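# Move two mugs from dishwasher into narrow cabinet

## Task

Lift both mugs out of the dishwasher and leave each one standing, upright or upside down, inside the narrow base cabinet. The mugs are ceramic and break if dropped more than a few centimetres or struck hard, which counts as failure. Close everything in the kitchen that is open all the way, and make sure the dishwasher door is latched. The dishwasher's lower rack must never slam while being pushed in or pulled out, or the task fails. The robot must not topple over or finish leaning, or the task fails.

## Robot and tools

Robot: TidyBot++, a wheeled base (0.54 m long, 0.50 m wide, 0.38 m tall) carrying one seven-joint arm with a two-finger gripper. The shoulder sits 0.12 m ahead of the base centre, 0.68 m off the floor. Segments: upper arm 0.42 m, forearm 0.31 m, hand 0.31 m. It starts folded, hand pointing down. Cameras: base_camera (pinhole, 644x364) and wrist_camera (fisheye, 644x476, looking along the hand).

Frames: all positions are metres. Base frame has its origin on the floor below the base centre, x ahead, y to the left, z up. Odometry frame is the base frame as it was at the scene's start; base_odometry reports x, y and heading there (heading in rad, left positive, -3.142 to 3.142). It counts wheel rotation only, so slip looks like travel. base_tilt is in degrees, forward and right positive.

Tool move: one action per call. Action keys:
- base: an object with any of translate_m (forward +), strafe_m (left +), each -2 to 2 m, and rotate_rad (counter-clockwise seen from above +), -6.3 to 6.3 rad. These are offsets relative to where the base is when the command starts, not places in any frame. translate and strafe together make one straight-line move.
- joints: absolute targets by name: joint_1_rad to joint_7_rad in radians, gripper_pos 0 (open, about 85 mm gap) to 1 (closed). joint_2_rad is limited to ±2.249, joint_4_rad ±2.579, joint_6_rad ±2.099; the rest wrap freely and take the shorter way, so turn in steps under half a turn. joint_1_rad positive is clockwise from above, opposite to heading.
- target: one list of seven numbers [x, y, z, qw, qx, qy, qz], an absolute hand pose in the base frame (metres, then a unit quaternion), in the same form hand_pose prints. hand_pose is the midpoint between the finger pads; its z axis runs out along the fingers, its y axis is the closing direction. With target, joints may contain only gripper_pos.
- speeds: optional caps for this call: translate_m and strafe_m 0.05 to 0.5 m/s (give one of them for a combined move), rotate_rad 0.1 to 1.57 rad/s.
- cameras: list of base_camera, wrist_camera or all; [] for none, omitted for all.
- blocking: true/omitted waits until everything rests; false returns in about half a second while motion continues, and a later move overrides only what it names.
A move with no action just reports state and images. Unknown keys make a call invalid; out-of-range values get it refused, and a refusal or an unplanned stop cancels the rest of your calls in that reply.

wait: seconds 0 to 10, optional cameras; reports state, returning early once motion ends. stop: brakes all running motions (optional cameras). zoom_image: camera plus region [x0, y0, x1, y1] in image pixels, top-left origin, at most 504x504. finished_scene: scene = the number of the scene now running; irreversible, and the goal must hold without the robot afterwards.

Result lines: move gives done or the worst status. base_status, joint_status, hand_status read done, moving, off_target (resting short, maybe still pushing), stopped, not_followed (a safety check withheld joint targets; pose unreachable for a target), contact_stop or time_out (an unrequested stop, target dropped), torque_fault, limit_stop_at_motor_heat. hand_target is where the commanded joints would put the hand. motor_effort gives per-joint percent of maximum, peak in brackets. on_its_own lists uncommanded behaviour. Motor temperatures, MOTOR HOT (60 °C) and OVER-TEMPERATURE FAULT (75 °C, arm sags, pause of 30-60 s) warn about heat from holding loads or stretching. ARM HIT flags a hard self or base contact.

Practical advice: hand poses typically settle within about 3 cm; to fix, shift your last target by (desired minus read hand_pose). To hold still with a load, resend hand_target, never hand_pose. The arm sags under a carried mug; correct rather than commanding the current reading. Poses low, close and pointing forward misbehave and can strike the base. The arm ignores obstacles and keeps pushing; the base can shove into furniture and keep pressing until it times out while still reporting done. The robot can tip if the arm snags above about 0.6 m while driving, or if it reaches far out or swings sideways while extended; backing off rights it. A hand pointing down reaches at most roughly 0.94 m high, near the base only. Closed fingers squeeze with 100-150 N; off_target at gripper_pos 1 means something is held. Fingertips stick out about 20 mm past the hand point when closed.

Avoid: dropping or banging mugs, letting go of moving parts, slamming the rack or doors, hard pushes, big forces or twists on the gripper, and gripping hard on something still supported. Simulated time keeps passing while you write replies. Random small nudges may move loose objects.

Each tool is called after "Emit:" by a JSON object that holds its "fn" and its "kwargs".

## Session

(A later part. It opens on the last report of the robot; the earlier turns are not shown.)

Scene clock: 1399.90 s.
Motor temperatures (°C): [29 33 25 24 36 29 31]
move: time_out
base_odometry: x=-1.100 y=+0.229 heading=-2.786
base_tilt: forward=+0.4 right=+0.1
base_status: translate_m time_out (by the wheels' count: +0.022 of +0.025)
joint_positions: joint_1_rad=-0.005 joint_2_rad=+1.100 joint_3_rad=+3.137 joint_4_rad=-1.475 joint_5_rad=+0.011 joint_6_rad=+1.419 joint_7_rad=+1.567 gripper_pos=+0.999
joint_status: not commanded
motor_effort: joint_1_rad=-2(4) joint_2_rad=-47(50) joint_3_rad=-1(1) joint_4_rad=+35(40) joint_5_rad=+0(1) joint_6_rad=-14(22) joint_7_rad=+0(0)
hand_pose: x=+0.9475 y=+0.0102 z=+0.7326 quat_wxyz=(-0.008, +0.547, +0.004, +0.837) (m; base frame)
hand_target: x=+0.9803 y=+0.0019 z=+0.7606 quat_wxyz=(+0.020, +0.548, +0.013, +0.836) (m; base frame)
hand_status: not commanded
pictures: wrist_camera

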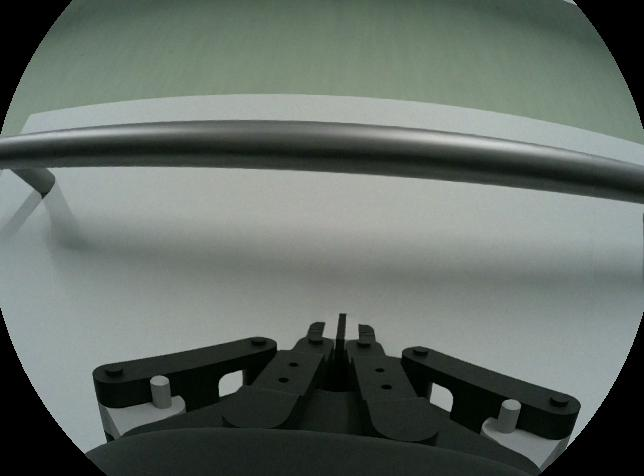

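Emit:
{"fn": "move", "kwargs": {"base": {"translate_m": -0.06}, "speeds": {"translate_m": 0.1}, "cameras": ["wrist_camera"]}}

Scene clock: 1404.00 s.
Motor temperatures (°C): [29 33 25 24 36 29 31]
move: done
base_odometry: x=-1.044 y=+0.250 heading=-2.787
base_tilt: forward=+0.4 right=+0.1
base_status: done
joint_positions: joint_1_rad=-0.005 joint_2_rad=+1.100 joint_3_rad=+3.137 joint_4_rad=-1.360 joint_5_rad=+0.011 joint_6_rad=+1.299 joint_7_rad=+1.567 gripper_pos=+0.999
joint_status: not commanded
motor_effort: joint_1_rad=-1(3) joint_2_rad=-48(51) joint_3_rad=-1(1) joint_4_rad=+16(33) joint_5_rad=-1(1) joint_6_rad=+7(15) joint_7_rad=+0(1)
hand_pose: x=+0.9775 y=+0.0103 z=+0.7526 quat_wxyz=(-0.007, +0.548, +0.004, +0.836) (m; base frame)
hand_target: x=+0.9803 y=+0.0019 z=+0.7606 quat_wxyz=(+0.020, +0.548, +0.013, +0.836) (m; base frame)
hand_status: not commanded
pictures: wrist_camera

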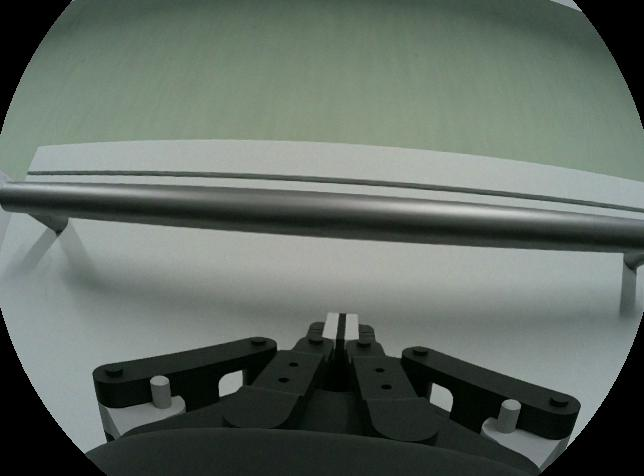

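Emit:
{"fn": "move", "kwargs": {"base": {"translate_m": -0.30}, "joints": {"joint_1_rad": 0.0, "joint_2_rad": 0.2, "joint_4_rad": -2.1, "joint_6_rad": 0.5}, "cameras": ["base_camera", "wrist_camera"]}}

Scene clock: 1407.83 s.
Motor temperatures (°C): [29 33 25 24 36 29 31]
move: done
base_odometry: x=-0.763 y=+0.354 heading=-2.787
base_tilt: forward=+0.4 right=+0.1
base_status: done
joint_positions: joint_1_rad=-0.004 joint_2_rad=+0.227 joint_3_rad=+3.137 joint_4_rad=-2.088 joint_5_rad=+0.011 joint_6_rad=+0.572 joint_7_rad=+1.567 gripper_pos=+0.999
joint_status: all done
motor_effort: joint_1_rad=-1(5) joint_2_rad=-26(51) joint_3_rad=+0(2) joint_4_rad=+17(19) joint_5_rad=-1(1) joint_6_rad=+8(9) joint_7_rad=+0(1)
hand_pose: x=+0.7515 y=+0.0080 z=+0.8252 quat_wxyz=(-0.004, +0.765, +0.007, +0.644) (m; base frame)
hand_target: x=+0.7401 y=+0.0023 z=+0.8140 quat_wxyz=(+0.015, +0.783, +0.020, +0.621) (m; base frame)
hand_status: not commanded
pictures: base_camera, wrist_camera

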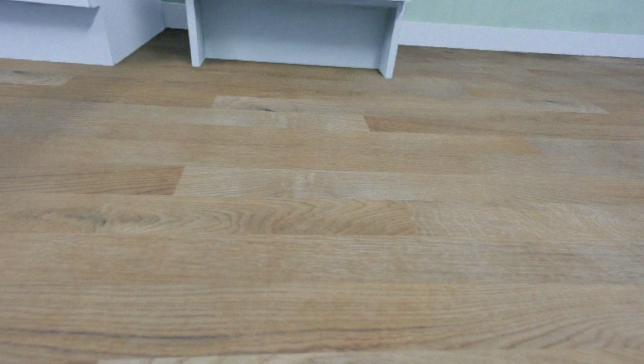

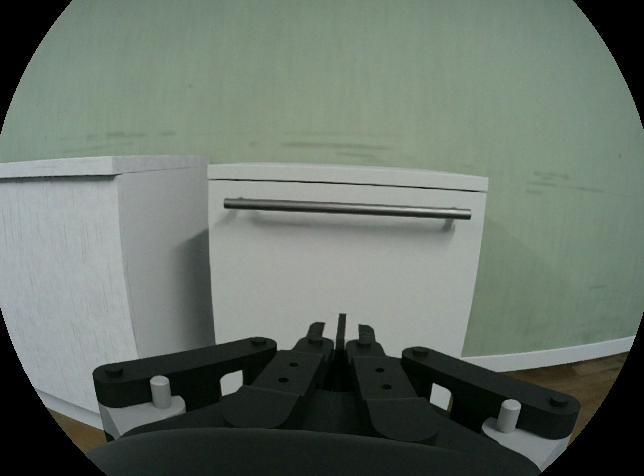

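Emit:
{"fn": "zoom_image", "kwargs": {"camera": "wrist_camera", "region": [180, 140, 510, 380]}}

Emit:
{"fn": "zoom_image", "kwargs": {"camera": "wrist_camera", "region": [400, 160, 510, 240]}}

Emit:
{"fn": "zoom_image", "kwargs": {"camera": "wrist_camera", "region": [190, 150, 300, 230]}}

Scaled by 1.527.

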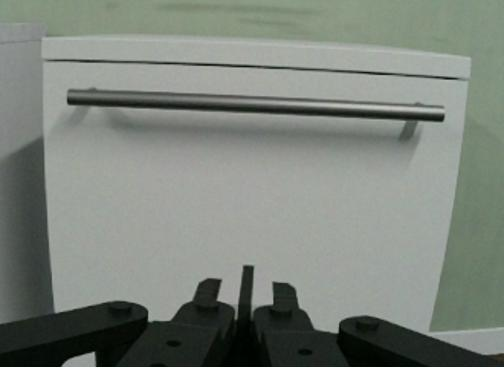

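Scaled by 4.582.

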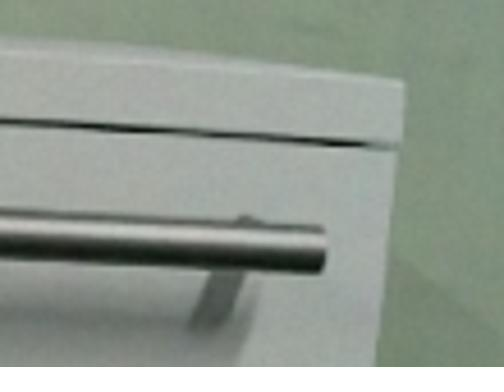

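Scaled by 4.582.

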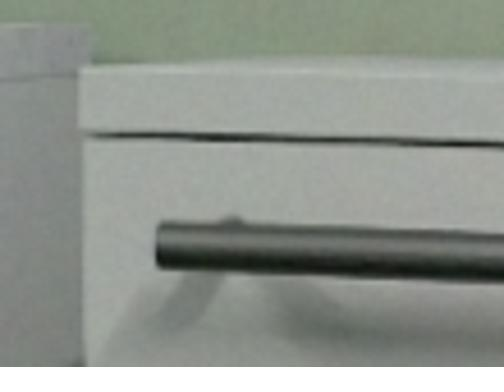

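Emit:
{"fn": "move", "kwargs": {"base": {"strafe_m": -0.65, "translate_m": 0.15, "rotate_rad": 0.85}, "cameras": ["wrist_camera"]}}

Scene clock: 1416.10 s.
Motor temperatures (°C): [29 33 25 24 36 29 31]
move: done
base_odometry: x=-1.129 y=+0.912 heading=-1.937
base_tilt: forward=+0.5 right=+0.2
base_status: done
joint_positions: joint_1_rad=+0.001 joint_2_rad=+0.220 joint_3_rad=+3.138 joint_4_rad=-2.091 joint_5_rad=+0.011 joint_6_rad=+0.566 joint_7_rad=+1.567 gripper_pos=+0.999
joint_status: not commanded
motor_effort: joint_1_rad=+0(3) joint_2_rad=-25(27) joint_3_rad=+0(3) joint_4_rad=+18(19) joint_5_rad=-1(2) joint_6_rad=+7(8) joint_7_rad=+0(1)
hand_pose: x=+0.7493 y=+0.0050 z=+0.8264 quat_wxyz=(-0.002, +0.766, +0.005, +0.643) (m; base frame)
hand_target: x=+0.7401 y=+0.0023 z=+0.8140 quat_wxyz=(+0.015, +0.783, +0.020, +0.621) (m; base frame)
hand_status: not commanded
pictures: wrist_camera

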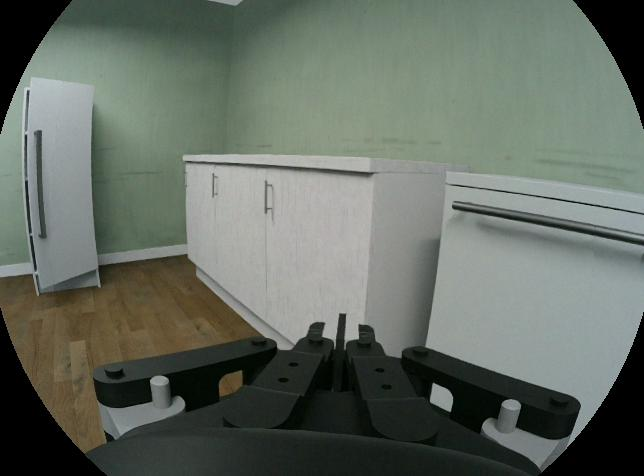

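Emit:
{"fn": "move", "kwargs": {"base": {"rotate_rad": -0.55, "translate_m": 0.0, "strafe_m": 0.0}, "cameras": ["wrist_camera"]}}

Scene clock: 1420.27 s.
Motor temperatures (°C): [29 33 25 24 36 29 31]
move: done
base_odometry: x=-1.129 y=+0.912 heading=-2.486
base_tilt: forward=+0.5 right=+0.1
base_status: done
joint_positions: joint_1_rad=+0.008 joint_2_rad=+0.220 joint_3_rad=+3.140 joint_4_rad=-2.091 joint_5_rad=+0.011 joint_6_rad=+0.566 joint_7_rad=+1.567 gripper_pos=+0.999
joint_status: not commanded
motor_effort: joint_1_rad=-2(4) joint_2_rad=-25(26) joint_3_rad=+0(3) joint_4_rad=+17(18) joint_5_rad=-1(2) joint_6_rad=+8(8) joint_7_rad=+0(1)
hand_pose: x=+0.7494 y=-0.0007 z=+0.8264 quat_wxyz=(+0.001, +0.766, +0.001, +0.643) (m; base frame)
hand_target: x=+0.7401 y=+0.0023 z=+0.8140 quat_wxyz=(+0.015, +0.783, +0.020, +0.621) (m; base frame)
hand_status: not commanded
pictures: wrist_camera

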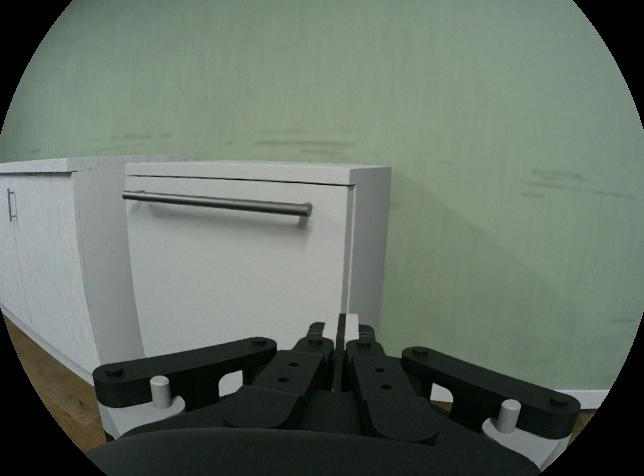

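Emit:
{"fn": "zoom_image", "kwargs": {"camera": "wrist_camera", "region": [310, 150, 410, 350]}}

Scaled by 2.520.

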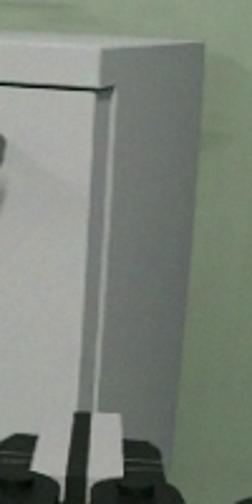

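Emit:
{"fn": "zoom_image", "kwargs": {"camera": "wrist_camera", "region": [335, 170, 375, 230]}}

Emit:
{"fn": "zoom_image", "kwargs": {"camera": "wrist_camera", "region": [335, 250, 375, 310]}}

Scaled by 8.400.

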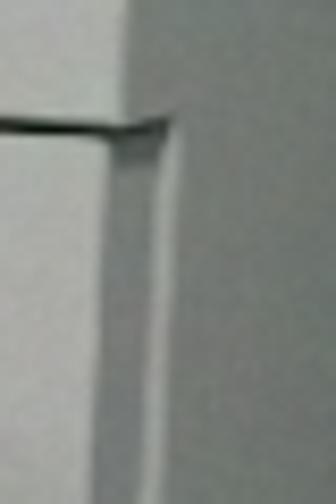

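Scaled by 8.400.

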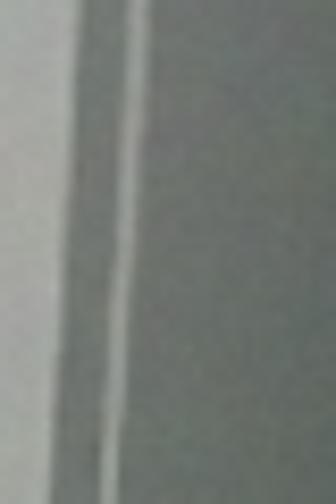

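Emit:
{"fn": "move", "kwargs": {"base": {"rotate_rad": 1.264}, "joints": {"joint_1_rad": 0.0, "joint_2_rad": -0.16, "joint_4_rad": -2.2, "joint_6_rad": 0.3}, "cameras": ["wrist_camera"]}}

Emit:
{"fn": "move", "kwargs": {"base": {"translate_m": 1.75}, "cameras": ["base_camera", "wrist_camera"]}}

Scene clock: 1434.23 s.
Motor temperatures (°C): [29 32 25 24 36 29 31]
move: done
base_odometry: x=-1.129 y=+0.912 heading=-1.223
base_tilt: forward=+0.5 right=+0.1
base_status: done
joint_positions: joint_1_rad=+0.000 joint_2_rad=-0.138 joint_3_rad=+3.140 joint_4_rad=-2.187 joint_5_rad=+0.011 joint_6_rad=+0.369 joint_7_rad=+1.567 gripper_pos=+0.999
joint_status: all done
motor_effort: joint_1_rad=+0(4) joint_2_rad=-15(27) joint_3_rad=+0(3) joint_4_rad=+21(21) joint_5_rad=-1(2) joint_6_rad=+8(9) joint_7_rad=+0(1)
hand_pose: x=+0.6498 y=+0.0033 z=+0.9201 quat_wxyz=(+0.000, +0.745, +0.004, +0.667) (m; base frame)
hand_target: x=+0.6392 y=+0.0022 z=+0.9026 quat_wxyz=(+0.015, +0.764, +0.020, +0.645) (m; base frame)
hand_status: not commanded
pictures: wrist_camera

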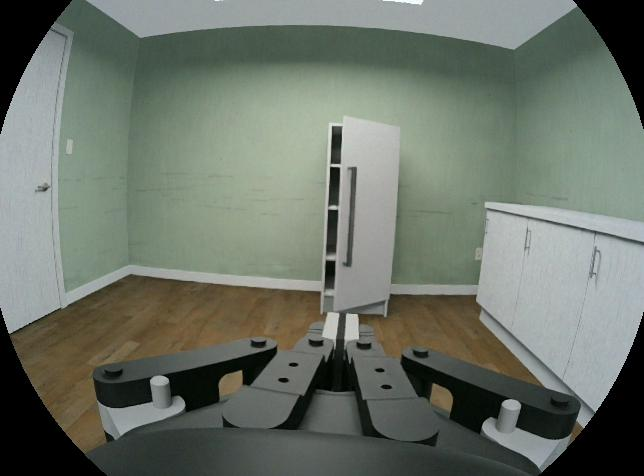

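Scene clock: 1438.90 s.
Motor temperatures (°C): [29 32 25 24 36 29 31]
move: done
base_odometry: x=-0.532 y=-0.733 heading=-1.222
base_tilt: forward=+0.5 right=+0.1
base_status: done
joint_positions: joint_1_rad=+0.000 joint_2_rad=-0.145 joint_3_rad=+3.140 joint_4_rad=-2.190 joint_5_rad=+0.011 joint_6_rad=+0.366 joint_7_rad=+1.567 gripper_pos=+0.999
joint_status: not commanded
motor_effort: joint_1_rad=-1(2) joint_2_rad=-15(17) joint_3_rad=+0(1) joint_4_rad=+20(22) joint_5_rad=-1(1) joint_6_rad=+8(8) joint_7_rad=+0(1)
hand_pose: x=+0.6472 y=+0.0033 z=+0.9211 quat_wxyz=(+0.000, +0.744, +0.004, +0.668) (m; base frame)
hand_target: x=+0.6392 y=+0.0022 z=+0.9026 quat_wxyz=(+0.015, +0.764, +0.020, +0.645) (m; base frame)
hand_status: not commanded
pictures: base_camera, wrist_camera

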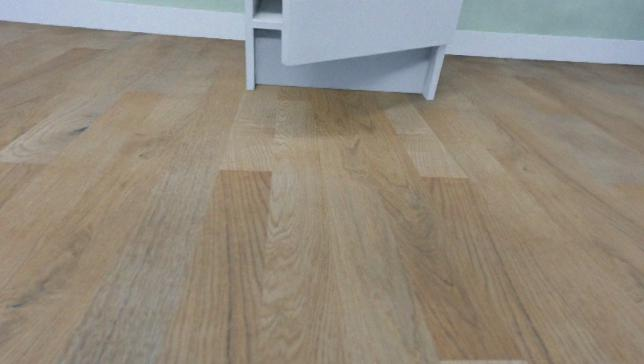

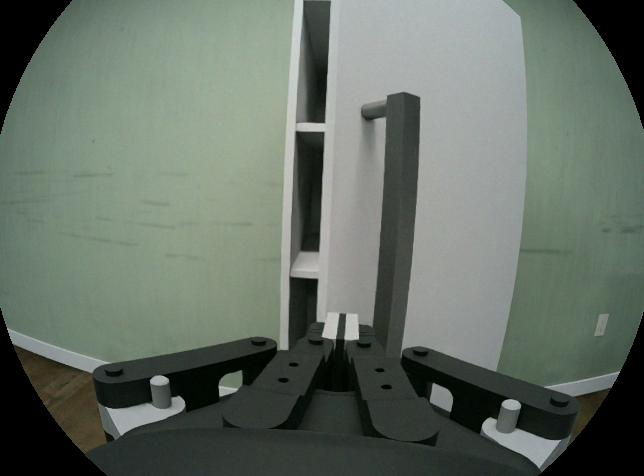

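Emit:
{"fn": "move", "kwargs": {"base": {"strafe_m": -0.16}, "cameras": ["base_camera", "wrist_camera"]}}

Emit:
{"fn": "move", "kwargs": {"joints": {"joint_1_rad": 0.0, "joint_2_rad": 0.836, "joint_3_rad": 3.14, "joint_4_rad": -1.745, "joint_5_rad": 0.0, "joint_6_rad": 1.085, "joint_7_rad": 1.62, "gripper_pos": 1.0}, "cameras": ["wrist_camera"]}}

Scene clock: 1460.50 s.
Motor temperatures (°C): [29 31 25 24 36 29 31]
move: done
base_odometry: x=-0.683 y=-0.788 heading=-1.222
base_tilt: forward=+0.5 right=+0.1
base_status: done
joint_positions: joint_1_rad=+0.000 joint_2_rad=-0.145 joint_3_rad=+3.140 joint_4_rad=-2.190 joint_5_rad=+0.011 joint_6_rad=+0.366 joint_7_rad=+1.567 gripper_pos=+0.999
joint_status: not commanded
motor_effort: joint_1_rad=+0(2) joint_2_rad=-14(15) joint_3_rad=+0(3) joint_4_rad=+20(22) joint_5_rad=-1(1) joint_6_rad=+8(8) joint_7_rad=+0(1)
hand_pose: x=+0.6471 y=+0.0031 z=+0.9209 quat_wxyz=(+0.000, +0.744, +0.004, +0.668) (m; base frame)
hand_target: x=+0.6392 y=+0.0022 z=+0.9026 quat_wxyz=(+0.015, +0.764, +0.020, +0.645) (m; base frame)
hand_status: not commanded
pictures: base_camera, wrist_camera

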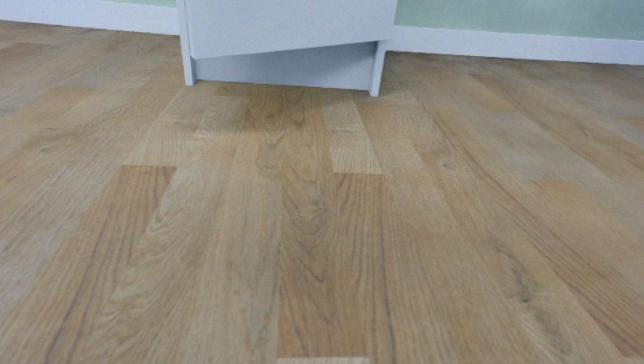

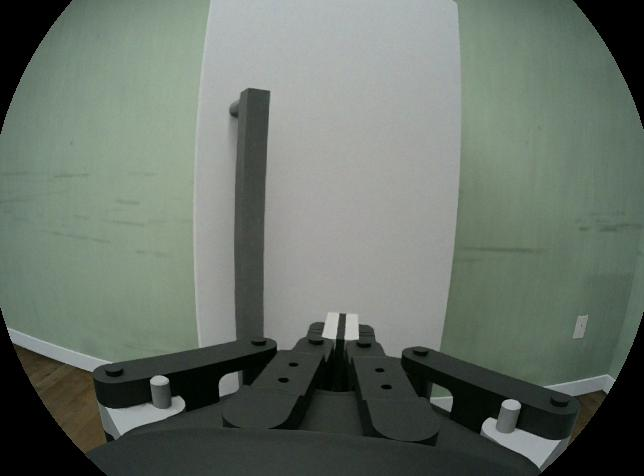

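Scene clock: 1463.10 s.
Motor temperatures (°C): [29 31 25 24 36 29 31]
move: done
base_odometry: x=-0.683 y=-0.788 heading=-1.222
base_tilt: forward=+0.4 right=+0.2
base_status: not commanded
joint_positions: joint_1_rad=+0.000 joint_2_rad=+0.828 joint_3_rad=+3.140 joint_4_rad=-1.770 joint_5_rad=+0.011 joint_6_rad=+1.028 joint_7_rad=+1.567 gripper_pos=+0.999
joint_status: all done
motor_effort: joint_1_rad=-1(2) joint_2_rad=-41(42) joint_3_rad=+0(1) joint_4_rad=+14(22) joint_5_rad=-1(2) joint_6_rad=+8(9) joint_7_rad=+0(1)
hand_pose: x=+0.9029 y=+0.0048 z=+0.6980 quat_wxyz=(-0.003, +0.707, +0.004, +0.708) (m; base frame)
hand_target: x=+0.9087 y=+0.0022 z=+0.7209 quat_wxyz=(+0.017, +0.680, +0.017, +0.733) (m; base frame)
hand_status: not commanded
pictures: wrist_camera

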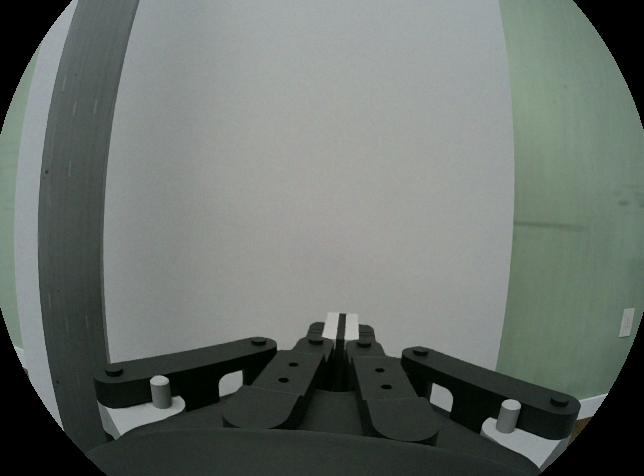

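Emit:
{"fn": "move", "kwargs": {"base": {"strafe_m": -0.035}, "cameras": []}}

Emit:
{"fn": "move", "kwargs": {"base": {"translate_m": 0.15}, "speeds": {"translate_m": 0.12}, "cameras": ["wrist_camera"]}}

Scene clock: 1475.90 s.
Motor temperatures (°C): [29 31 25 24 36 29 31]
move: done
base_odometry: x=-0.716 y=-0.800 heading=-1.222
base_tilt: forward=+0.5 right=+0.2
base_status: done
joint_positions: joint_1_rad=+0.007 joint_2_rad=+0.828 joint_3_rad=+3.140 joint_4_rad=-1.769 joint_5_rad=+0.011 joint_6_rad=+1.030 joint_7_rad=+1.567 gripper_pos=+0.999
joint_status: not commanded
motor_effort: joint_1_rad=+0(5) joint_2_rad=-41(42) joint_3_rad=+0(3) joint_4_rad=+15(15) joint_5_rad=-1(2) joint_6_rad=+8(8) joint_7_rad=+0(1)
hand_pose: x=+0.9030 y=-0.0004 z=+0.6988 quat_wxyz=(-0.001, +0.706, +0.001, +0.708) (m; base frame)
hand_target: x=+0.9087 y=+0.0022 z=+0.7209 quat_wxyz=(+0.017, +0.680, +0.017, +0.733) (m; base frame)
hand_status: not commanded
pictures: none
No camera images: "cameras" was empty.

Scene clock: 1477.83 s.
Motor temperatures (°C): [29 31 25 24 36 29 31]
move: done
base_odometry: x=-0.664 y=-0.941 heading=-1.222
base_tilt: forward=+0.4 right=+0.2
base_status: done
joint_positions: joint_1_rad=+0.007 joint_2_rad=+0.830 joint_3_rad=+3.142 joint_4_rad=-1.758 joint_5_rad=+0.009 joint_6_rad=+1.032 joint_7_rad=+1.567 gripper_pos=+0.999
joint_status: not commanded
motor_effort: joint_1_rad=-1(9) joint_2_rad=-41(43) joint_3_rad=+0(5) joint_4_rad=+14(21) joint_5_rad=-1(5) joint_6_rad=+8(8) joint_7_rad=+0(1)
hand_pose: x=+0.9061 y=-0.0020 z=+0.7030 quat_wxyz=(+0.000, +0.702, +0.001, +0.712) (m; base frame)
hand_target: x=+0.9087 y=+0.0022 z=+0.7209 quat_wxyz=(+0.017, +0.680, +0.017, +0.733) (m; base frame)
hand_status: not commanded
pictures: wrist_camera

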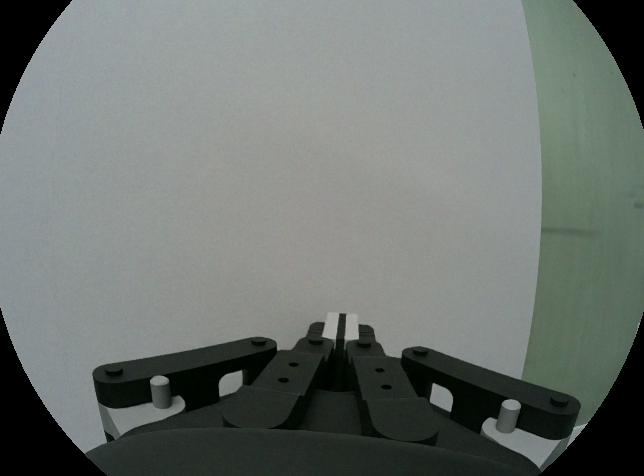

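Emit:
{"fn": "move", "kwargs": {"base": {"translate_m": 0.1}, "speeds": {"translate_m": 0.08}, "cameras": ["base_camera", "wrist_camera"]}}

Scene clock: 1480.70 s.
Motor temperatures (°C): [29 31 25 24 36 29 31]
move: done
base_odometry: x=-0.630 y=-1.036 heading=-1.222
base_tilt: forward=+0.5 right=+0.2
base_status: done
joint_positions: joint_1_rad=+0.013 joint_2_rad=+0.830 joint_3_rad=+3.143 joint_4_rad=-1.760 joint_5_rad=+0.009 joint_6_rad=+1.033 joint_7_rad=+1.567 gripper_pos=+0.999
joint_status: not commanded
motor_effort: joint_1_rad=+0(8) joint_2_rad=-41(42) joint_3_rad=+0(6) joint_4_rad=+15(21) joint_5_rad=-1(4) joint_6_rad=+8(8) joint_7_rad=+0(1)
hand_pose: x=+0.9055 y=-0.0068 z=+0.7020 quat_wxyz=(+0.003, +0.702, -0.002, +0.712) (m; base frame)
hand_target: x=+0.9087 y=+0.0022 z=+0.7209 quat_wxyz=(+0.017, +0.680, +0.017, +0.733) (m; base frame)
hand_status: not commanded
pictures: base_camera, wrist_camera

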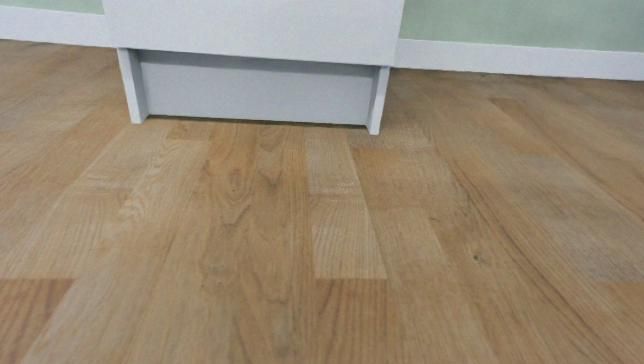

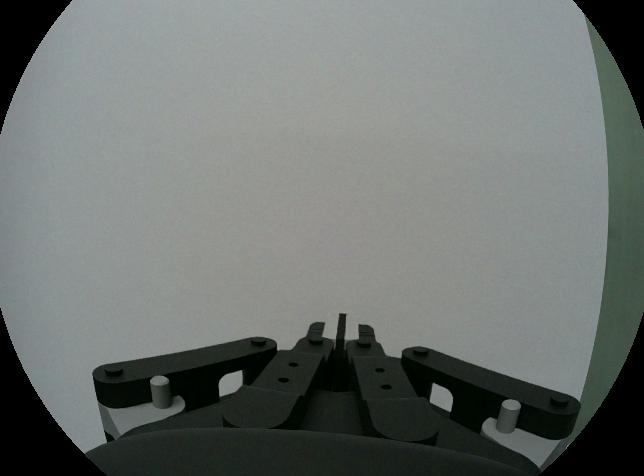

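Emit:
{"fn": "move", "kwargs": {"base": {"translate_m": 0.05}, "speeds": {"translate_m": 0.06}, "cameras": ["base_camera", "wrist_camera"]}}

Scene clock: 1484.93 s.
Motor temperatures (°C): [29 31 25 24 36 29 31]
move: time_out
base_odometry: x=-0.614 y=-1.080 heading=-1.223
base_tilt: forward=+0.4 right=+0.2
base_status: translate_m time_out (by the wheels' count: +0.047 of +0.050)
joint_positions: joint_1_rad=+0.013 joint_2_rad=+0.781 joint_3_rad=+3.143 joint_4_rad=-1.890 joint_5_rad=+0.009 joint_6_rad=+1.092 joint_7_rad=+1.567 gripper_pos=+0.999
joint_status: not commanded
motor_effort: joint_1_rad=-4(6) joint_2_rad=-28(42) joint_3_rad=-2(3) joint_4_rad=+37(42) joint_5_rad=+1(2) joint_6_rad=+2(8) joint_7_rad=+0(1)
hand_pose: x=+0.8691 y=-0.0069 z=+0.6978 quat_wxyz=(+0.002, +0.710, -0.002, +0.704) (m; base frame)
hand_target: x=+0.9087 y=+0.0022 z=+0.7209 quat_wxyz=(+0.017, +0.680, +0.017, +0.733) (m; base frame)
hand_status: not commanded
pictures: base_camera, wrist_camera

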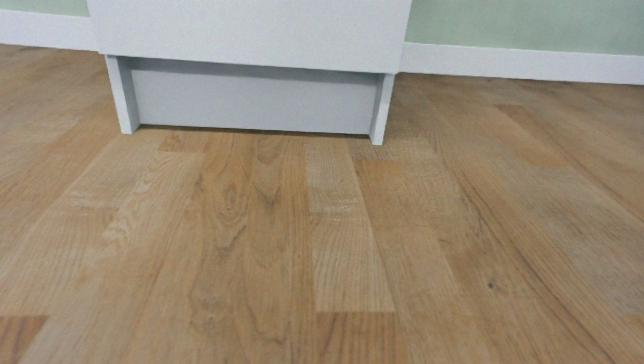

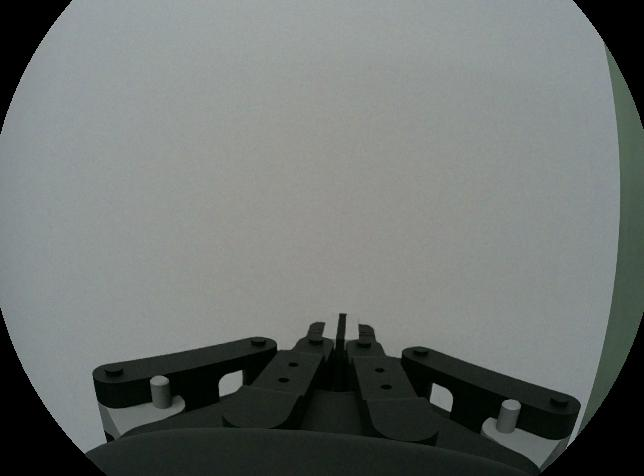

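Emit:
{"fn": "move", "kwargs": {"base": {"translate_m": -0.3}, "joints": {"joint_2_rad": -0.16, "joint_4_rad": -2.2, "joint_6_rad": 0.4}, "cameras": ["base_camera", "wrist_camera"]}}

Scene clock: 1489.83 s.
Motor temperatures (°C): [29 31 25 24 36 29 31]
move: done
base_odometry: x=-0.717 y=-0.798 heading=-1.222
base_tilt: forward=+0.4 right=+0.2
base_status: done
joint_positions: joint_1_rad=+0.007 joint_2_rad=-0.136 joint_3_rad=+3.143 joint_4_rad=-2.188 joint_5_rad=+0.009 joint_6_rad=+0.471 joint_7_rad=+1.567 gripper_pos=+0.999
joint_status: all done
motor_effort: joint_1_rad=-1(5) joint_2_rad=-15(46) joint_3_rad=+1(2) joint_4_rad=+20(36) joint_5_rad=-1(1) joint_6_rad=+8(9) joint_7_rad=-1(1)
hand_pose: x=+0.6519 y=-0.0020 z=+0.9500 quat_wxyz=(+0.003, +0.711, +0.000, +0.704) (m; base frame)
hand_target: x=+0.6429 y=+0.0022 z=+0.9335 quat_wxyz=(+0.016, +0.731, +0.019, +0.682) (m; base frame)
hand_status: not commanded
pictures: base_camera, wrist_camera

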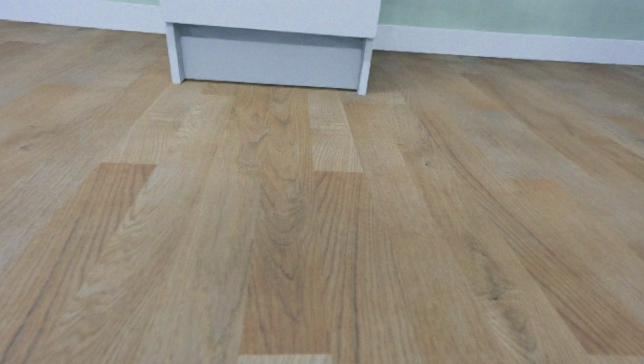

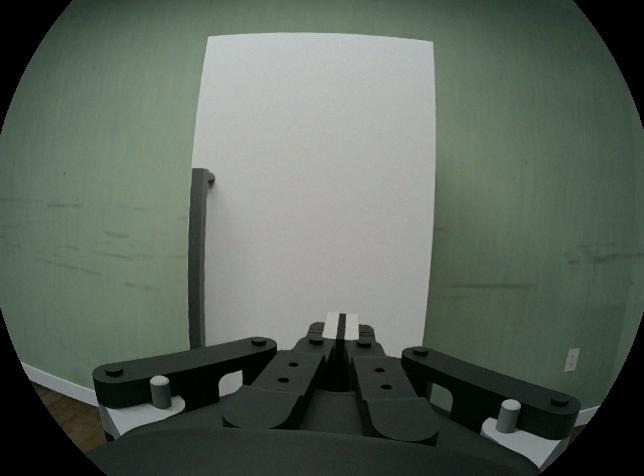

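Emit:
{"fn": "move", "kwargs": {"base": {"strafe_m": 0.85, "rotate_rad": -0.5}, "cameras": ["base_camera", "wrist_camera"]}}

Scene clock: 1495.83 s.
Motor temperatures (°C): [29 31 25 24 36 29 31]
move: done
base_odometry: x=+0.082 y=-0.508 heading=-1.723
base_tilt: forward=+0.4 right=+0.2
base_status: done
joint_positions: joint_1_rad=+0.008 joint_2_rad=-0.140 joint_3_rad=+3.143 joint_4_rad=-2.189 joint_5_rad=+0.009 joint_6_rad=+0.466 joint_7_rad=+1.567 gripper_pos=+0.999
joint_status: not commanded
motor_effort: joint_1_rad=-1(3) joint_2_rad=-15(16) joint_3_rad=+1(4) joint_4_rad=+21(22) joint_5_rad=+0(1) joint_6_rad=+8(8) joint_7_rad=+0(1)
hand_pose: x=+0.6506 y=-0.0024 z=+0.9498 quat_wxyz=(+0.003, +0.712, -0.001, +0.703) (m; base frame)
hand_target: x=+0.6429 y=+0.0022 z=+0.9335 quat_wxyz=(+0.016, +0.731, +0.019, +0.682) (m; base frame)
hand_status: not commanded
pictures: base_camera, wrist_camera

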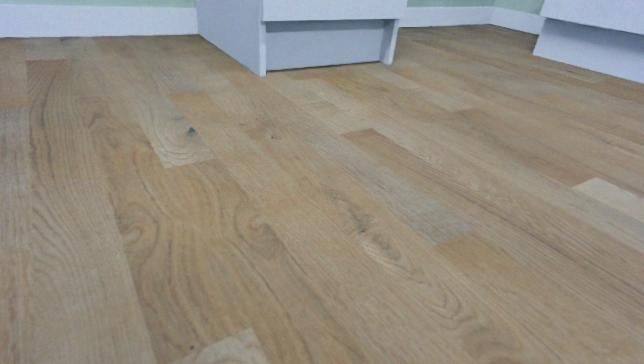

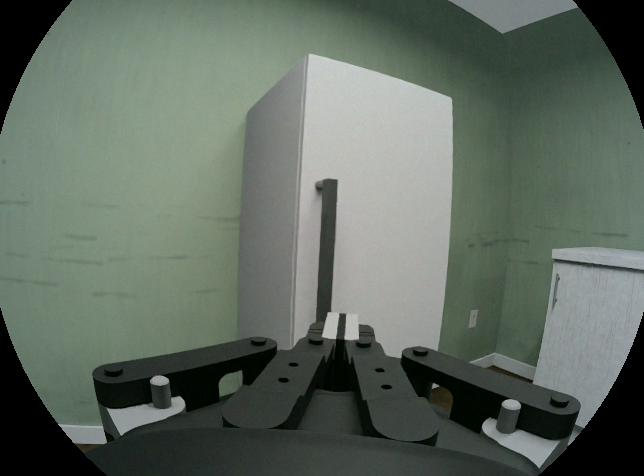

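Emit:
{"fn": "zoom_image", "kwargs": {"camera": "wrist_camera", "region": [230, 50, 350, 200]}}

Emit:
{"fn": "zoom_image", "kwargs": {"camera": "wrist_camera", "region": [230, 190, 350, 340]}}

Emit:
{"fn": "zoom_image", "kwargs": {"camera": "base_camera", "region": [190, 0, 420, 90]}}

Scaled by 3.360.

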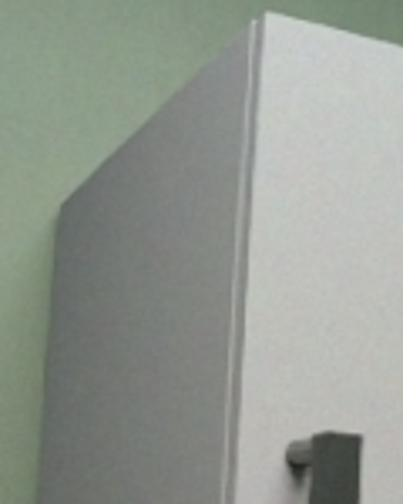

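Scaled by 3.360.

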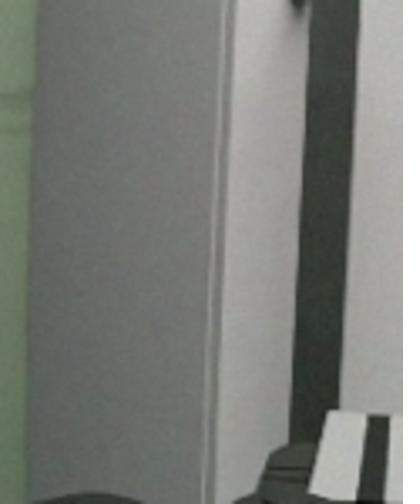

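Scaled by 2.191.

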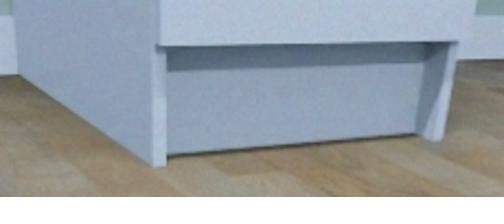

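Emit:
{"fn": "move", "kwargs": {"base": {"rotate_rad": -1.0}, "cameras": ["wrist_camera"]}}

Scene clock: 1500.70 s.
Motor temperatures (°C): [29 31 25 24 36 29 31]
move: done
base_odometry: x=+0.082 y=-0.508 heading=-2.723
base_tilt: forward=+0.5 right=+0.2
base_status: done
joint_positions: joint_1_rad=+0.007 joint_2_rad=-0.140 joint_3_rad=+3.143 joint_4_rad=-2.189 joint_5_rad=+0.009 joint_6_rad=+0.466 joint_7_rad=+1.567 gripper_pos=+0.999
joint_status: not commanded
motor_effort: joint_1_rad=+0(3) joint_2_rad=-14(16) joint_3_rad=+0(2) joint_4_rad=+20(21) joint_5_rad=-1(1) joint_6_rad=+8(8) joint_7_rad=+0(1)
hand_pose: x=+0.6506 y=-0.0021 z=+0.9498 quat_wxyz=(+0.003, +0.712, -0.001, +0.703) (m; base frame)
hand_target: x=+0.6429 y=+0.0022 z=+0.9335 quat_wxyz=(+0.016, +0.731, +0.019, +0.682) (m; base frame)
hand_status: not commanded
pictures: wrist_camera

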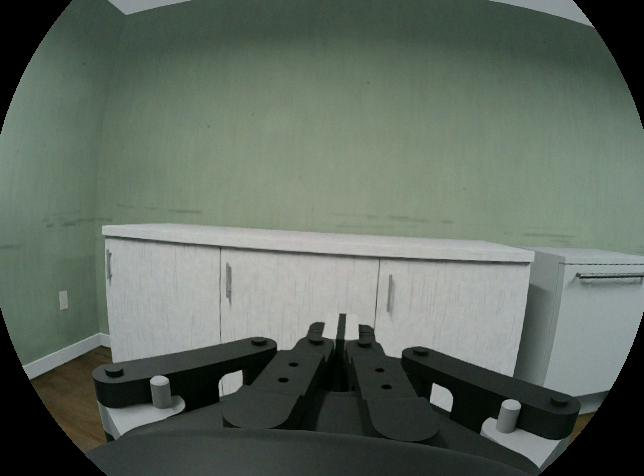

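Emit:
{"fn": "zoom_image", "kwargs": {"camera": "wrist_camera", "region": [90, 210, 330, 370]}}

Emit:
{"fn": "zoom_image", "kwargs": {"camera": "wrist_camera", "region": [330, 220, 640, 420]}}

Scaled by 2.100.

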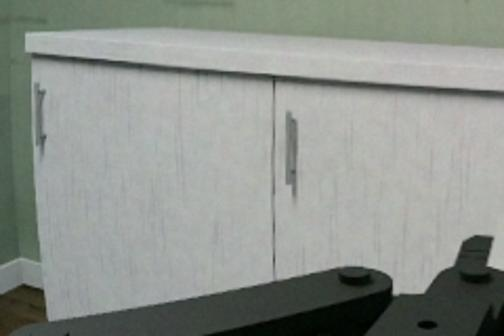

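Scaled by 1.626.

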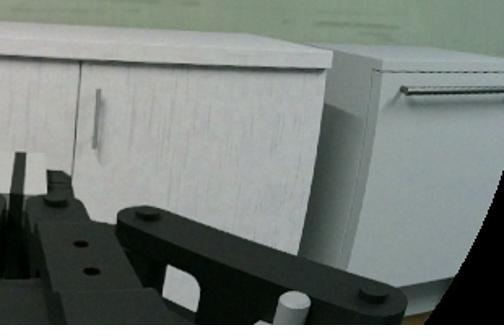

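Emit:
{"fn": "move", "kwargs": {"base": {"rotate_rad": -1.64}, "cameras": ["wrist_camera"]}}

Scene clock: 1506.20 s.
Motor temperatures (°C): [29 31 25 24 36 29 31]
move: done
base_odometry: x=+0.082 y=-0.508 heading=+1.921
base_tilt: forward=+0.4 right=+0.2
base_status: done
joint_positions: joint_1_rad=+0.005 joint_2_rad=-0.140 joint_3_rad=+3.143 joint_4_rad=-2.189 joint_5_rad=+0.009 joint_6_rad=+0.466 joint_7_rad=+1.567 gripper_pos=+0.999
joint_status: not commanded
motor_effort: joint_1_rad=-1(3) joint_2_rad=-15(17) joint_3_rad=+0(3) joint_4_rad=+21(21) joint_5_rad=-1(2) joint_6_rad=+8(8) joint_7_rad=+0(1)
hand_pose: x=+0.6506 y=-0.0011 z=+0.9498 quat_wxyz=(+0.002, +0.712, +0.000, +0.703) (m; base frame)
hand_target: x=+0.6429 y=+0.0022 z=+0.9335 quat_wxyz=(+0.016, +0.731, +0.019, +0.682) (m; base frame)
hand_status: not commanded
pictures: wrist_camera

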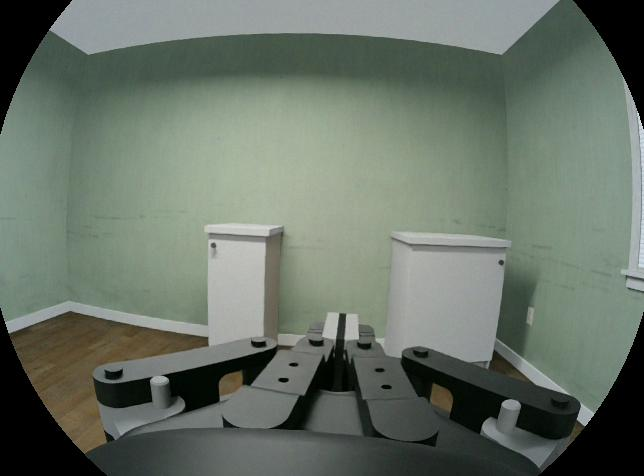

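Emit:
{"fn": "zoom_image", "kwargs": {"camera": "wrist_camera", "region": [190, 210, 310, 350]}}

Emit:
{"fn": "zoom_image", "kwargs": {"camera": "wrist_camera", "region": [370, 220, 530, 370]}}

Scaled by 3.600.

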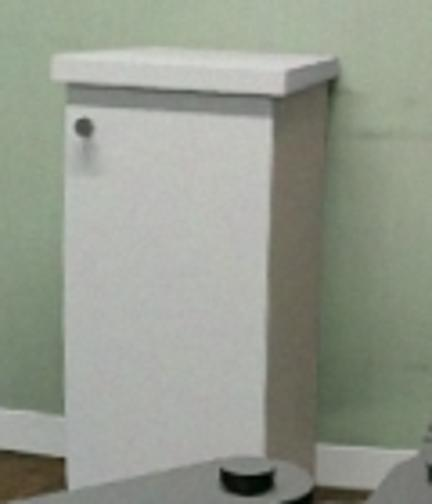

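Scaled by 3.150.

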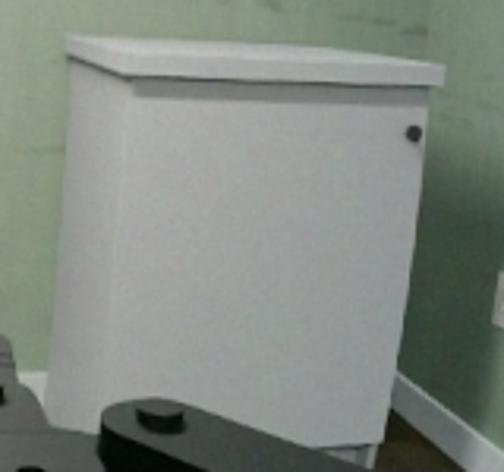

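Emit:
{"fn": "move", "kwargs": {"base": {"translate_m": 1.15, "strafe_m": -0.35}, "cameras": ["base_camera", "wrist_camera"]}}

Scene clock: 1516.27 s.
Motor temperatures (°C): [29 30 25 24 36 29 31]
move: done
base_odometry: x=+0.016 y=+0.693 heading=+1.920
base_tilt: forward=+0.5 right=+0.1
base_status: done
joint_positions: joint_1_rad=+0.005 joint_2_rad=-0.145 joint_3_rad=+3.143 joint_4_rad=-2.191 joint_5_rad=+0.009 joint_6_rad=+0.465 joint_7_rad=+1.567 gripper_pos=+0.999
joint_status: not commanded
motor_effort: joint_1_rad=-1(2) joint_2_rad=-14(17) joint_3_rad=+0(1) joint_4_rad=+20(22) joint_5_rad=-1(1) joint_6_rad=+7(8) joint_7_rad=+0(1)
hand_pose: x=+0.6490 y=-0.0011 z=+0.9513 quat_wxyz=(+0.002, +0.711, +0.000, +0.704) (m; base frame)
hand_target: x=+0.6429 y=+0.0022 z=+0.9335 quat_wxyz=(+0.016, +0.731, +0.019, +0.682) (m; base frame)
hand_status: not commanded
pictures: base_camera, wrist_camera

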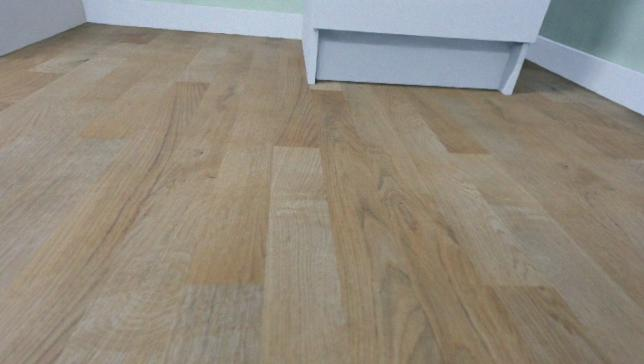

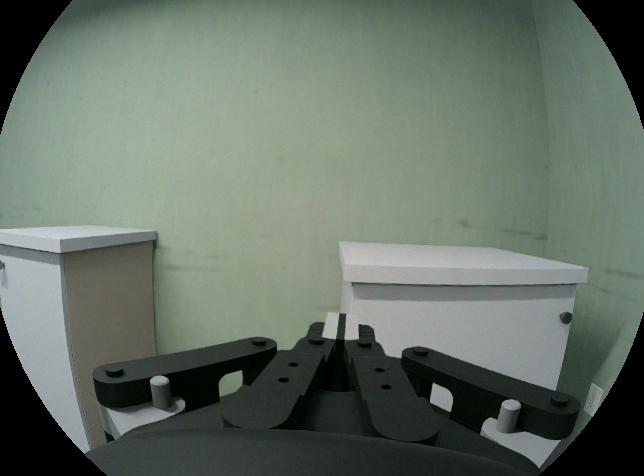

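Emit:
{"fn": "zoom_image", "kwargs": {"camera": "wrist_camera", "region": [0, 210, 170, 440]}}

Emit:
{"fn": "zoom_image", "kwargs": {"camera": "wrist_camera", "region": [330, 230, 600, 440]}}

Emit:
{"fn": "zoom_image", "kwargs": {"camera": "base_camera", "region": [290, 0, 560, 110]}}

Scaled by 2.191.

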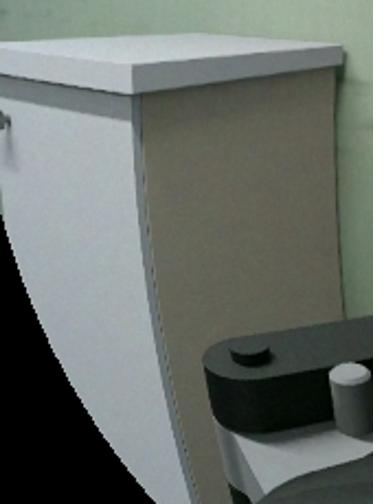

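Scaled by 1.867.

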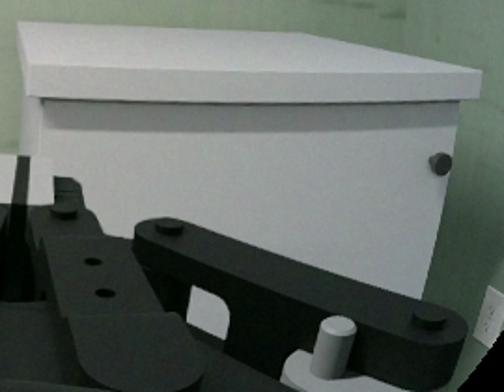

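Scaled by 1.867.

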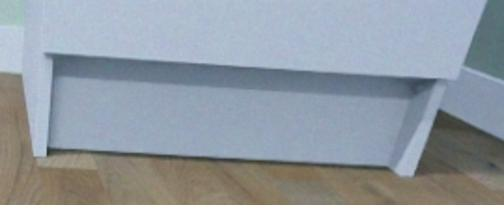

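Emit:
{"fn": "move", "kwargs": {"base": {"rotate_rad": -1.7}, "cameras": ["wrist_camera"]}}

Scene clock: 1524.30 s.
Motor temperatures (°C): [29 30 25 24 36 29 31]
move: done
base_odometry: x=+0.016 y=+0.693 heading=+0.221
base_tilt: forward=+0.4 right=+0.1
base_status: done
joint_positions: joint_1_rad=+0.005 joint_2_rad=-0.145 joint_3_rad=+3.143 joint_4_rad=-2.191 joint_5_rad=+0.009 joint_6_rad=+0.465 joint_7_rad=+1.567 gripper_pos=+0.999
joint_status: not commanded
motor_effort: joint_1_rad=-1(3) joint_2_rad=-14(16) joint_3_rad=+1(2) joint_4_rad=+21(21) joint_5_rad=-1(1) joint_6_rad=+8(8) joint_7_rad=+0(1)
hand_pose: x=+0.6490 y=-0.0009 z=+0.9512 quat_wxyz=(+0.002, +0.711, +0.000, +0.703) (m; base frame)
hand_target: x=+0.6429 y=+0.0022 z=+0.9335 quat_wxyz=(+0.016, +0.731, +0.019, +0.682) (m; base frame)
hand_status: not commanded
pictures: wrist_camera

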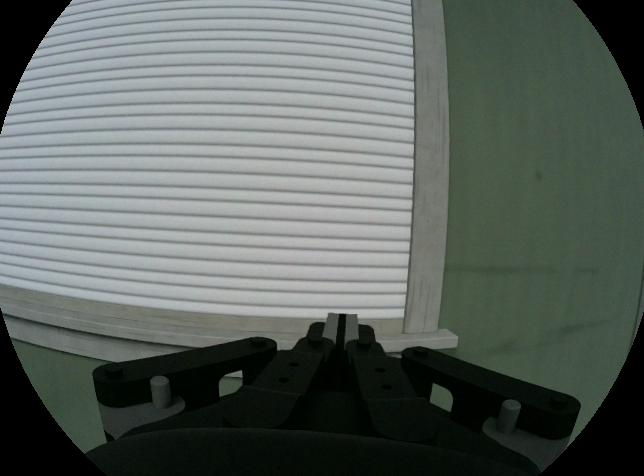

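Emit:
{"fn": "move", "kwargs": {"base": {"rotate_rad": -0.8}, "cameras": ["base_camera", "wrist_camera"]}}

Scene clock: 1527.07 s.
Motor temperatures (°C): [29 30 25 24 36 29 31]
move: done
base_odometry: x=+0.016 y=+0.692 heading=-0.579
base_tilt: forward=+0.4 right=+0.2
base_status: done
joint_positions: joint_1_rad=+0.004 joint_2_rad=-0.145 joint_3_rad=+3.143 joint_4_rad=-2.191 joint_5_rad=+0.009 joint_6_rad=+0.465 joint_7_rad=+1.567 gripper_pos=+0.999
joint_status: not commanded
motor_effort: joint_1_rad=+0(3) joint_2_rad=-15(16) joint_3_rad=+0(3) joint_4_rad=+21(22) joint_5_rad=-1(2) joint_6_rad=+8(8) joint_7_rad=+0(1)
hand_pose: x=+0.6490 y=-0.0007 z=+0.9512 quat_wxyz=(+0.002, +0.711, +0.000, +0.703) (m; base frame)
hand_target: x=+0.6429 y=+0.0022 z=+0.9335 quat_wxyz=(+0.016, +0.731, +0.019, +0.682) (m; base frame)
hand_status: not commanded
pictures: base_camera, wrist_camera

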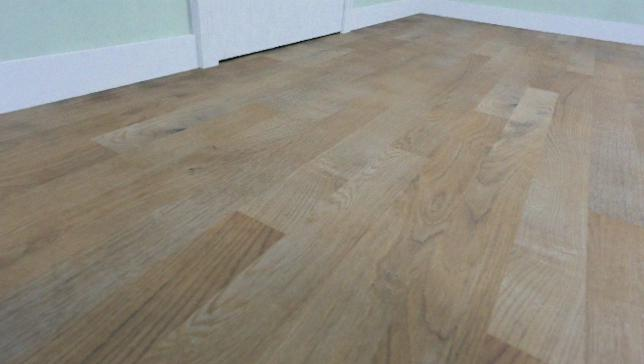

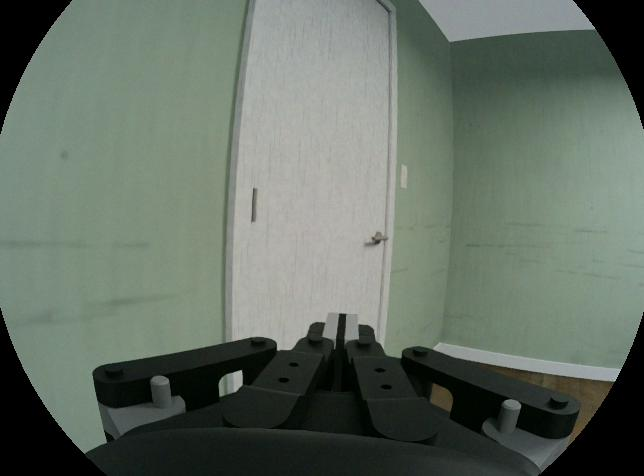

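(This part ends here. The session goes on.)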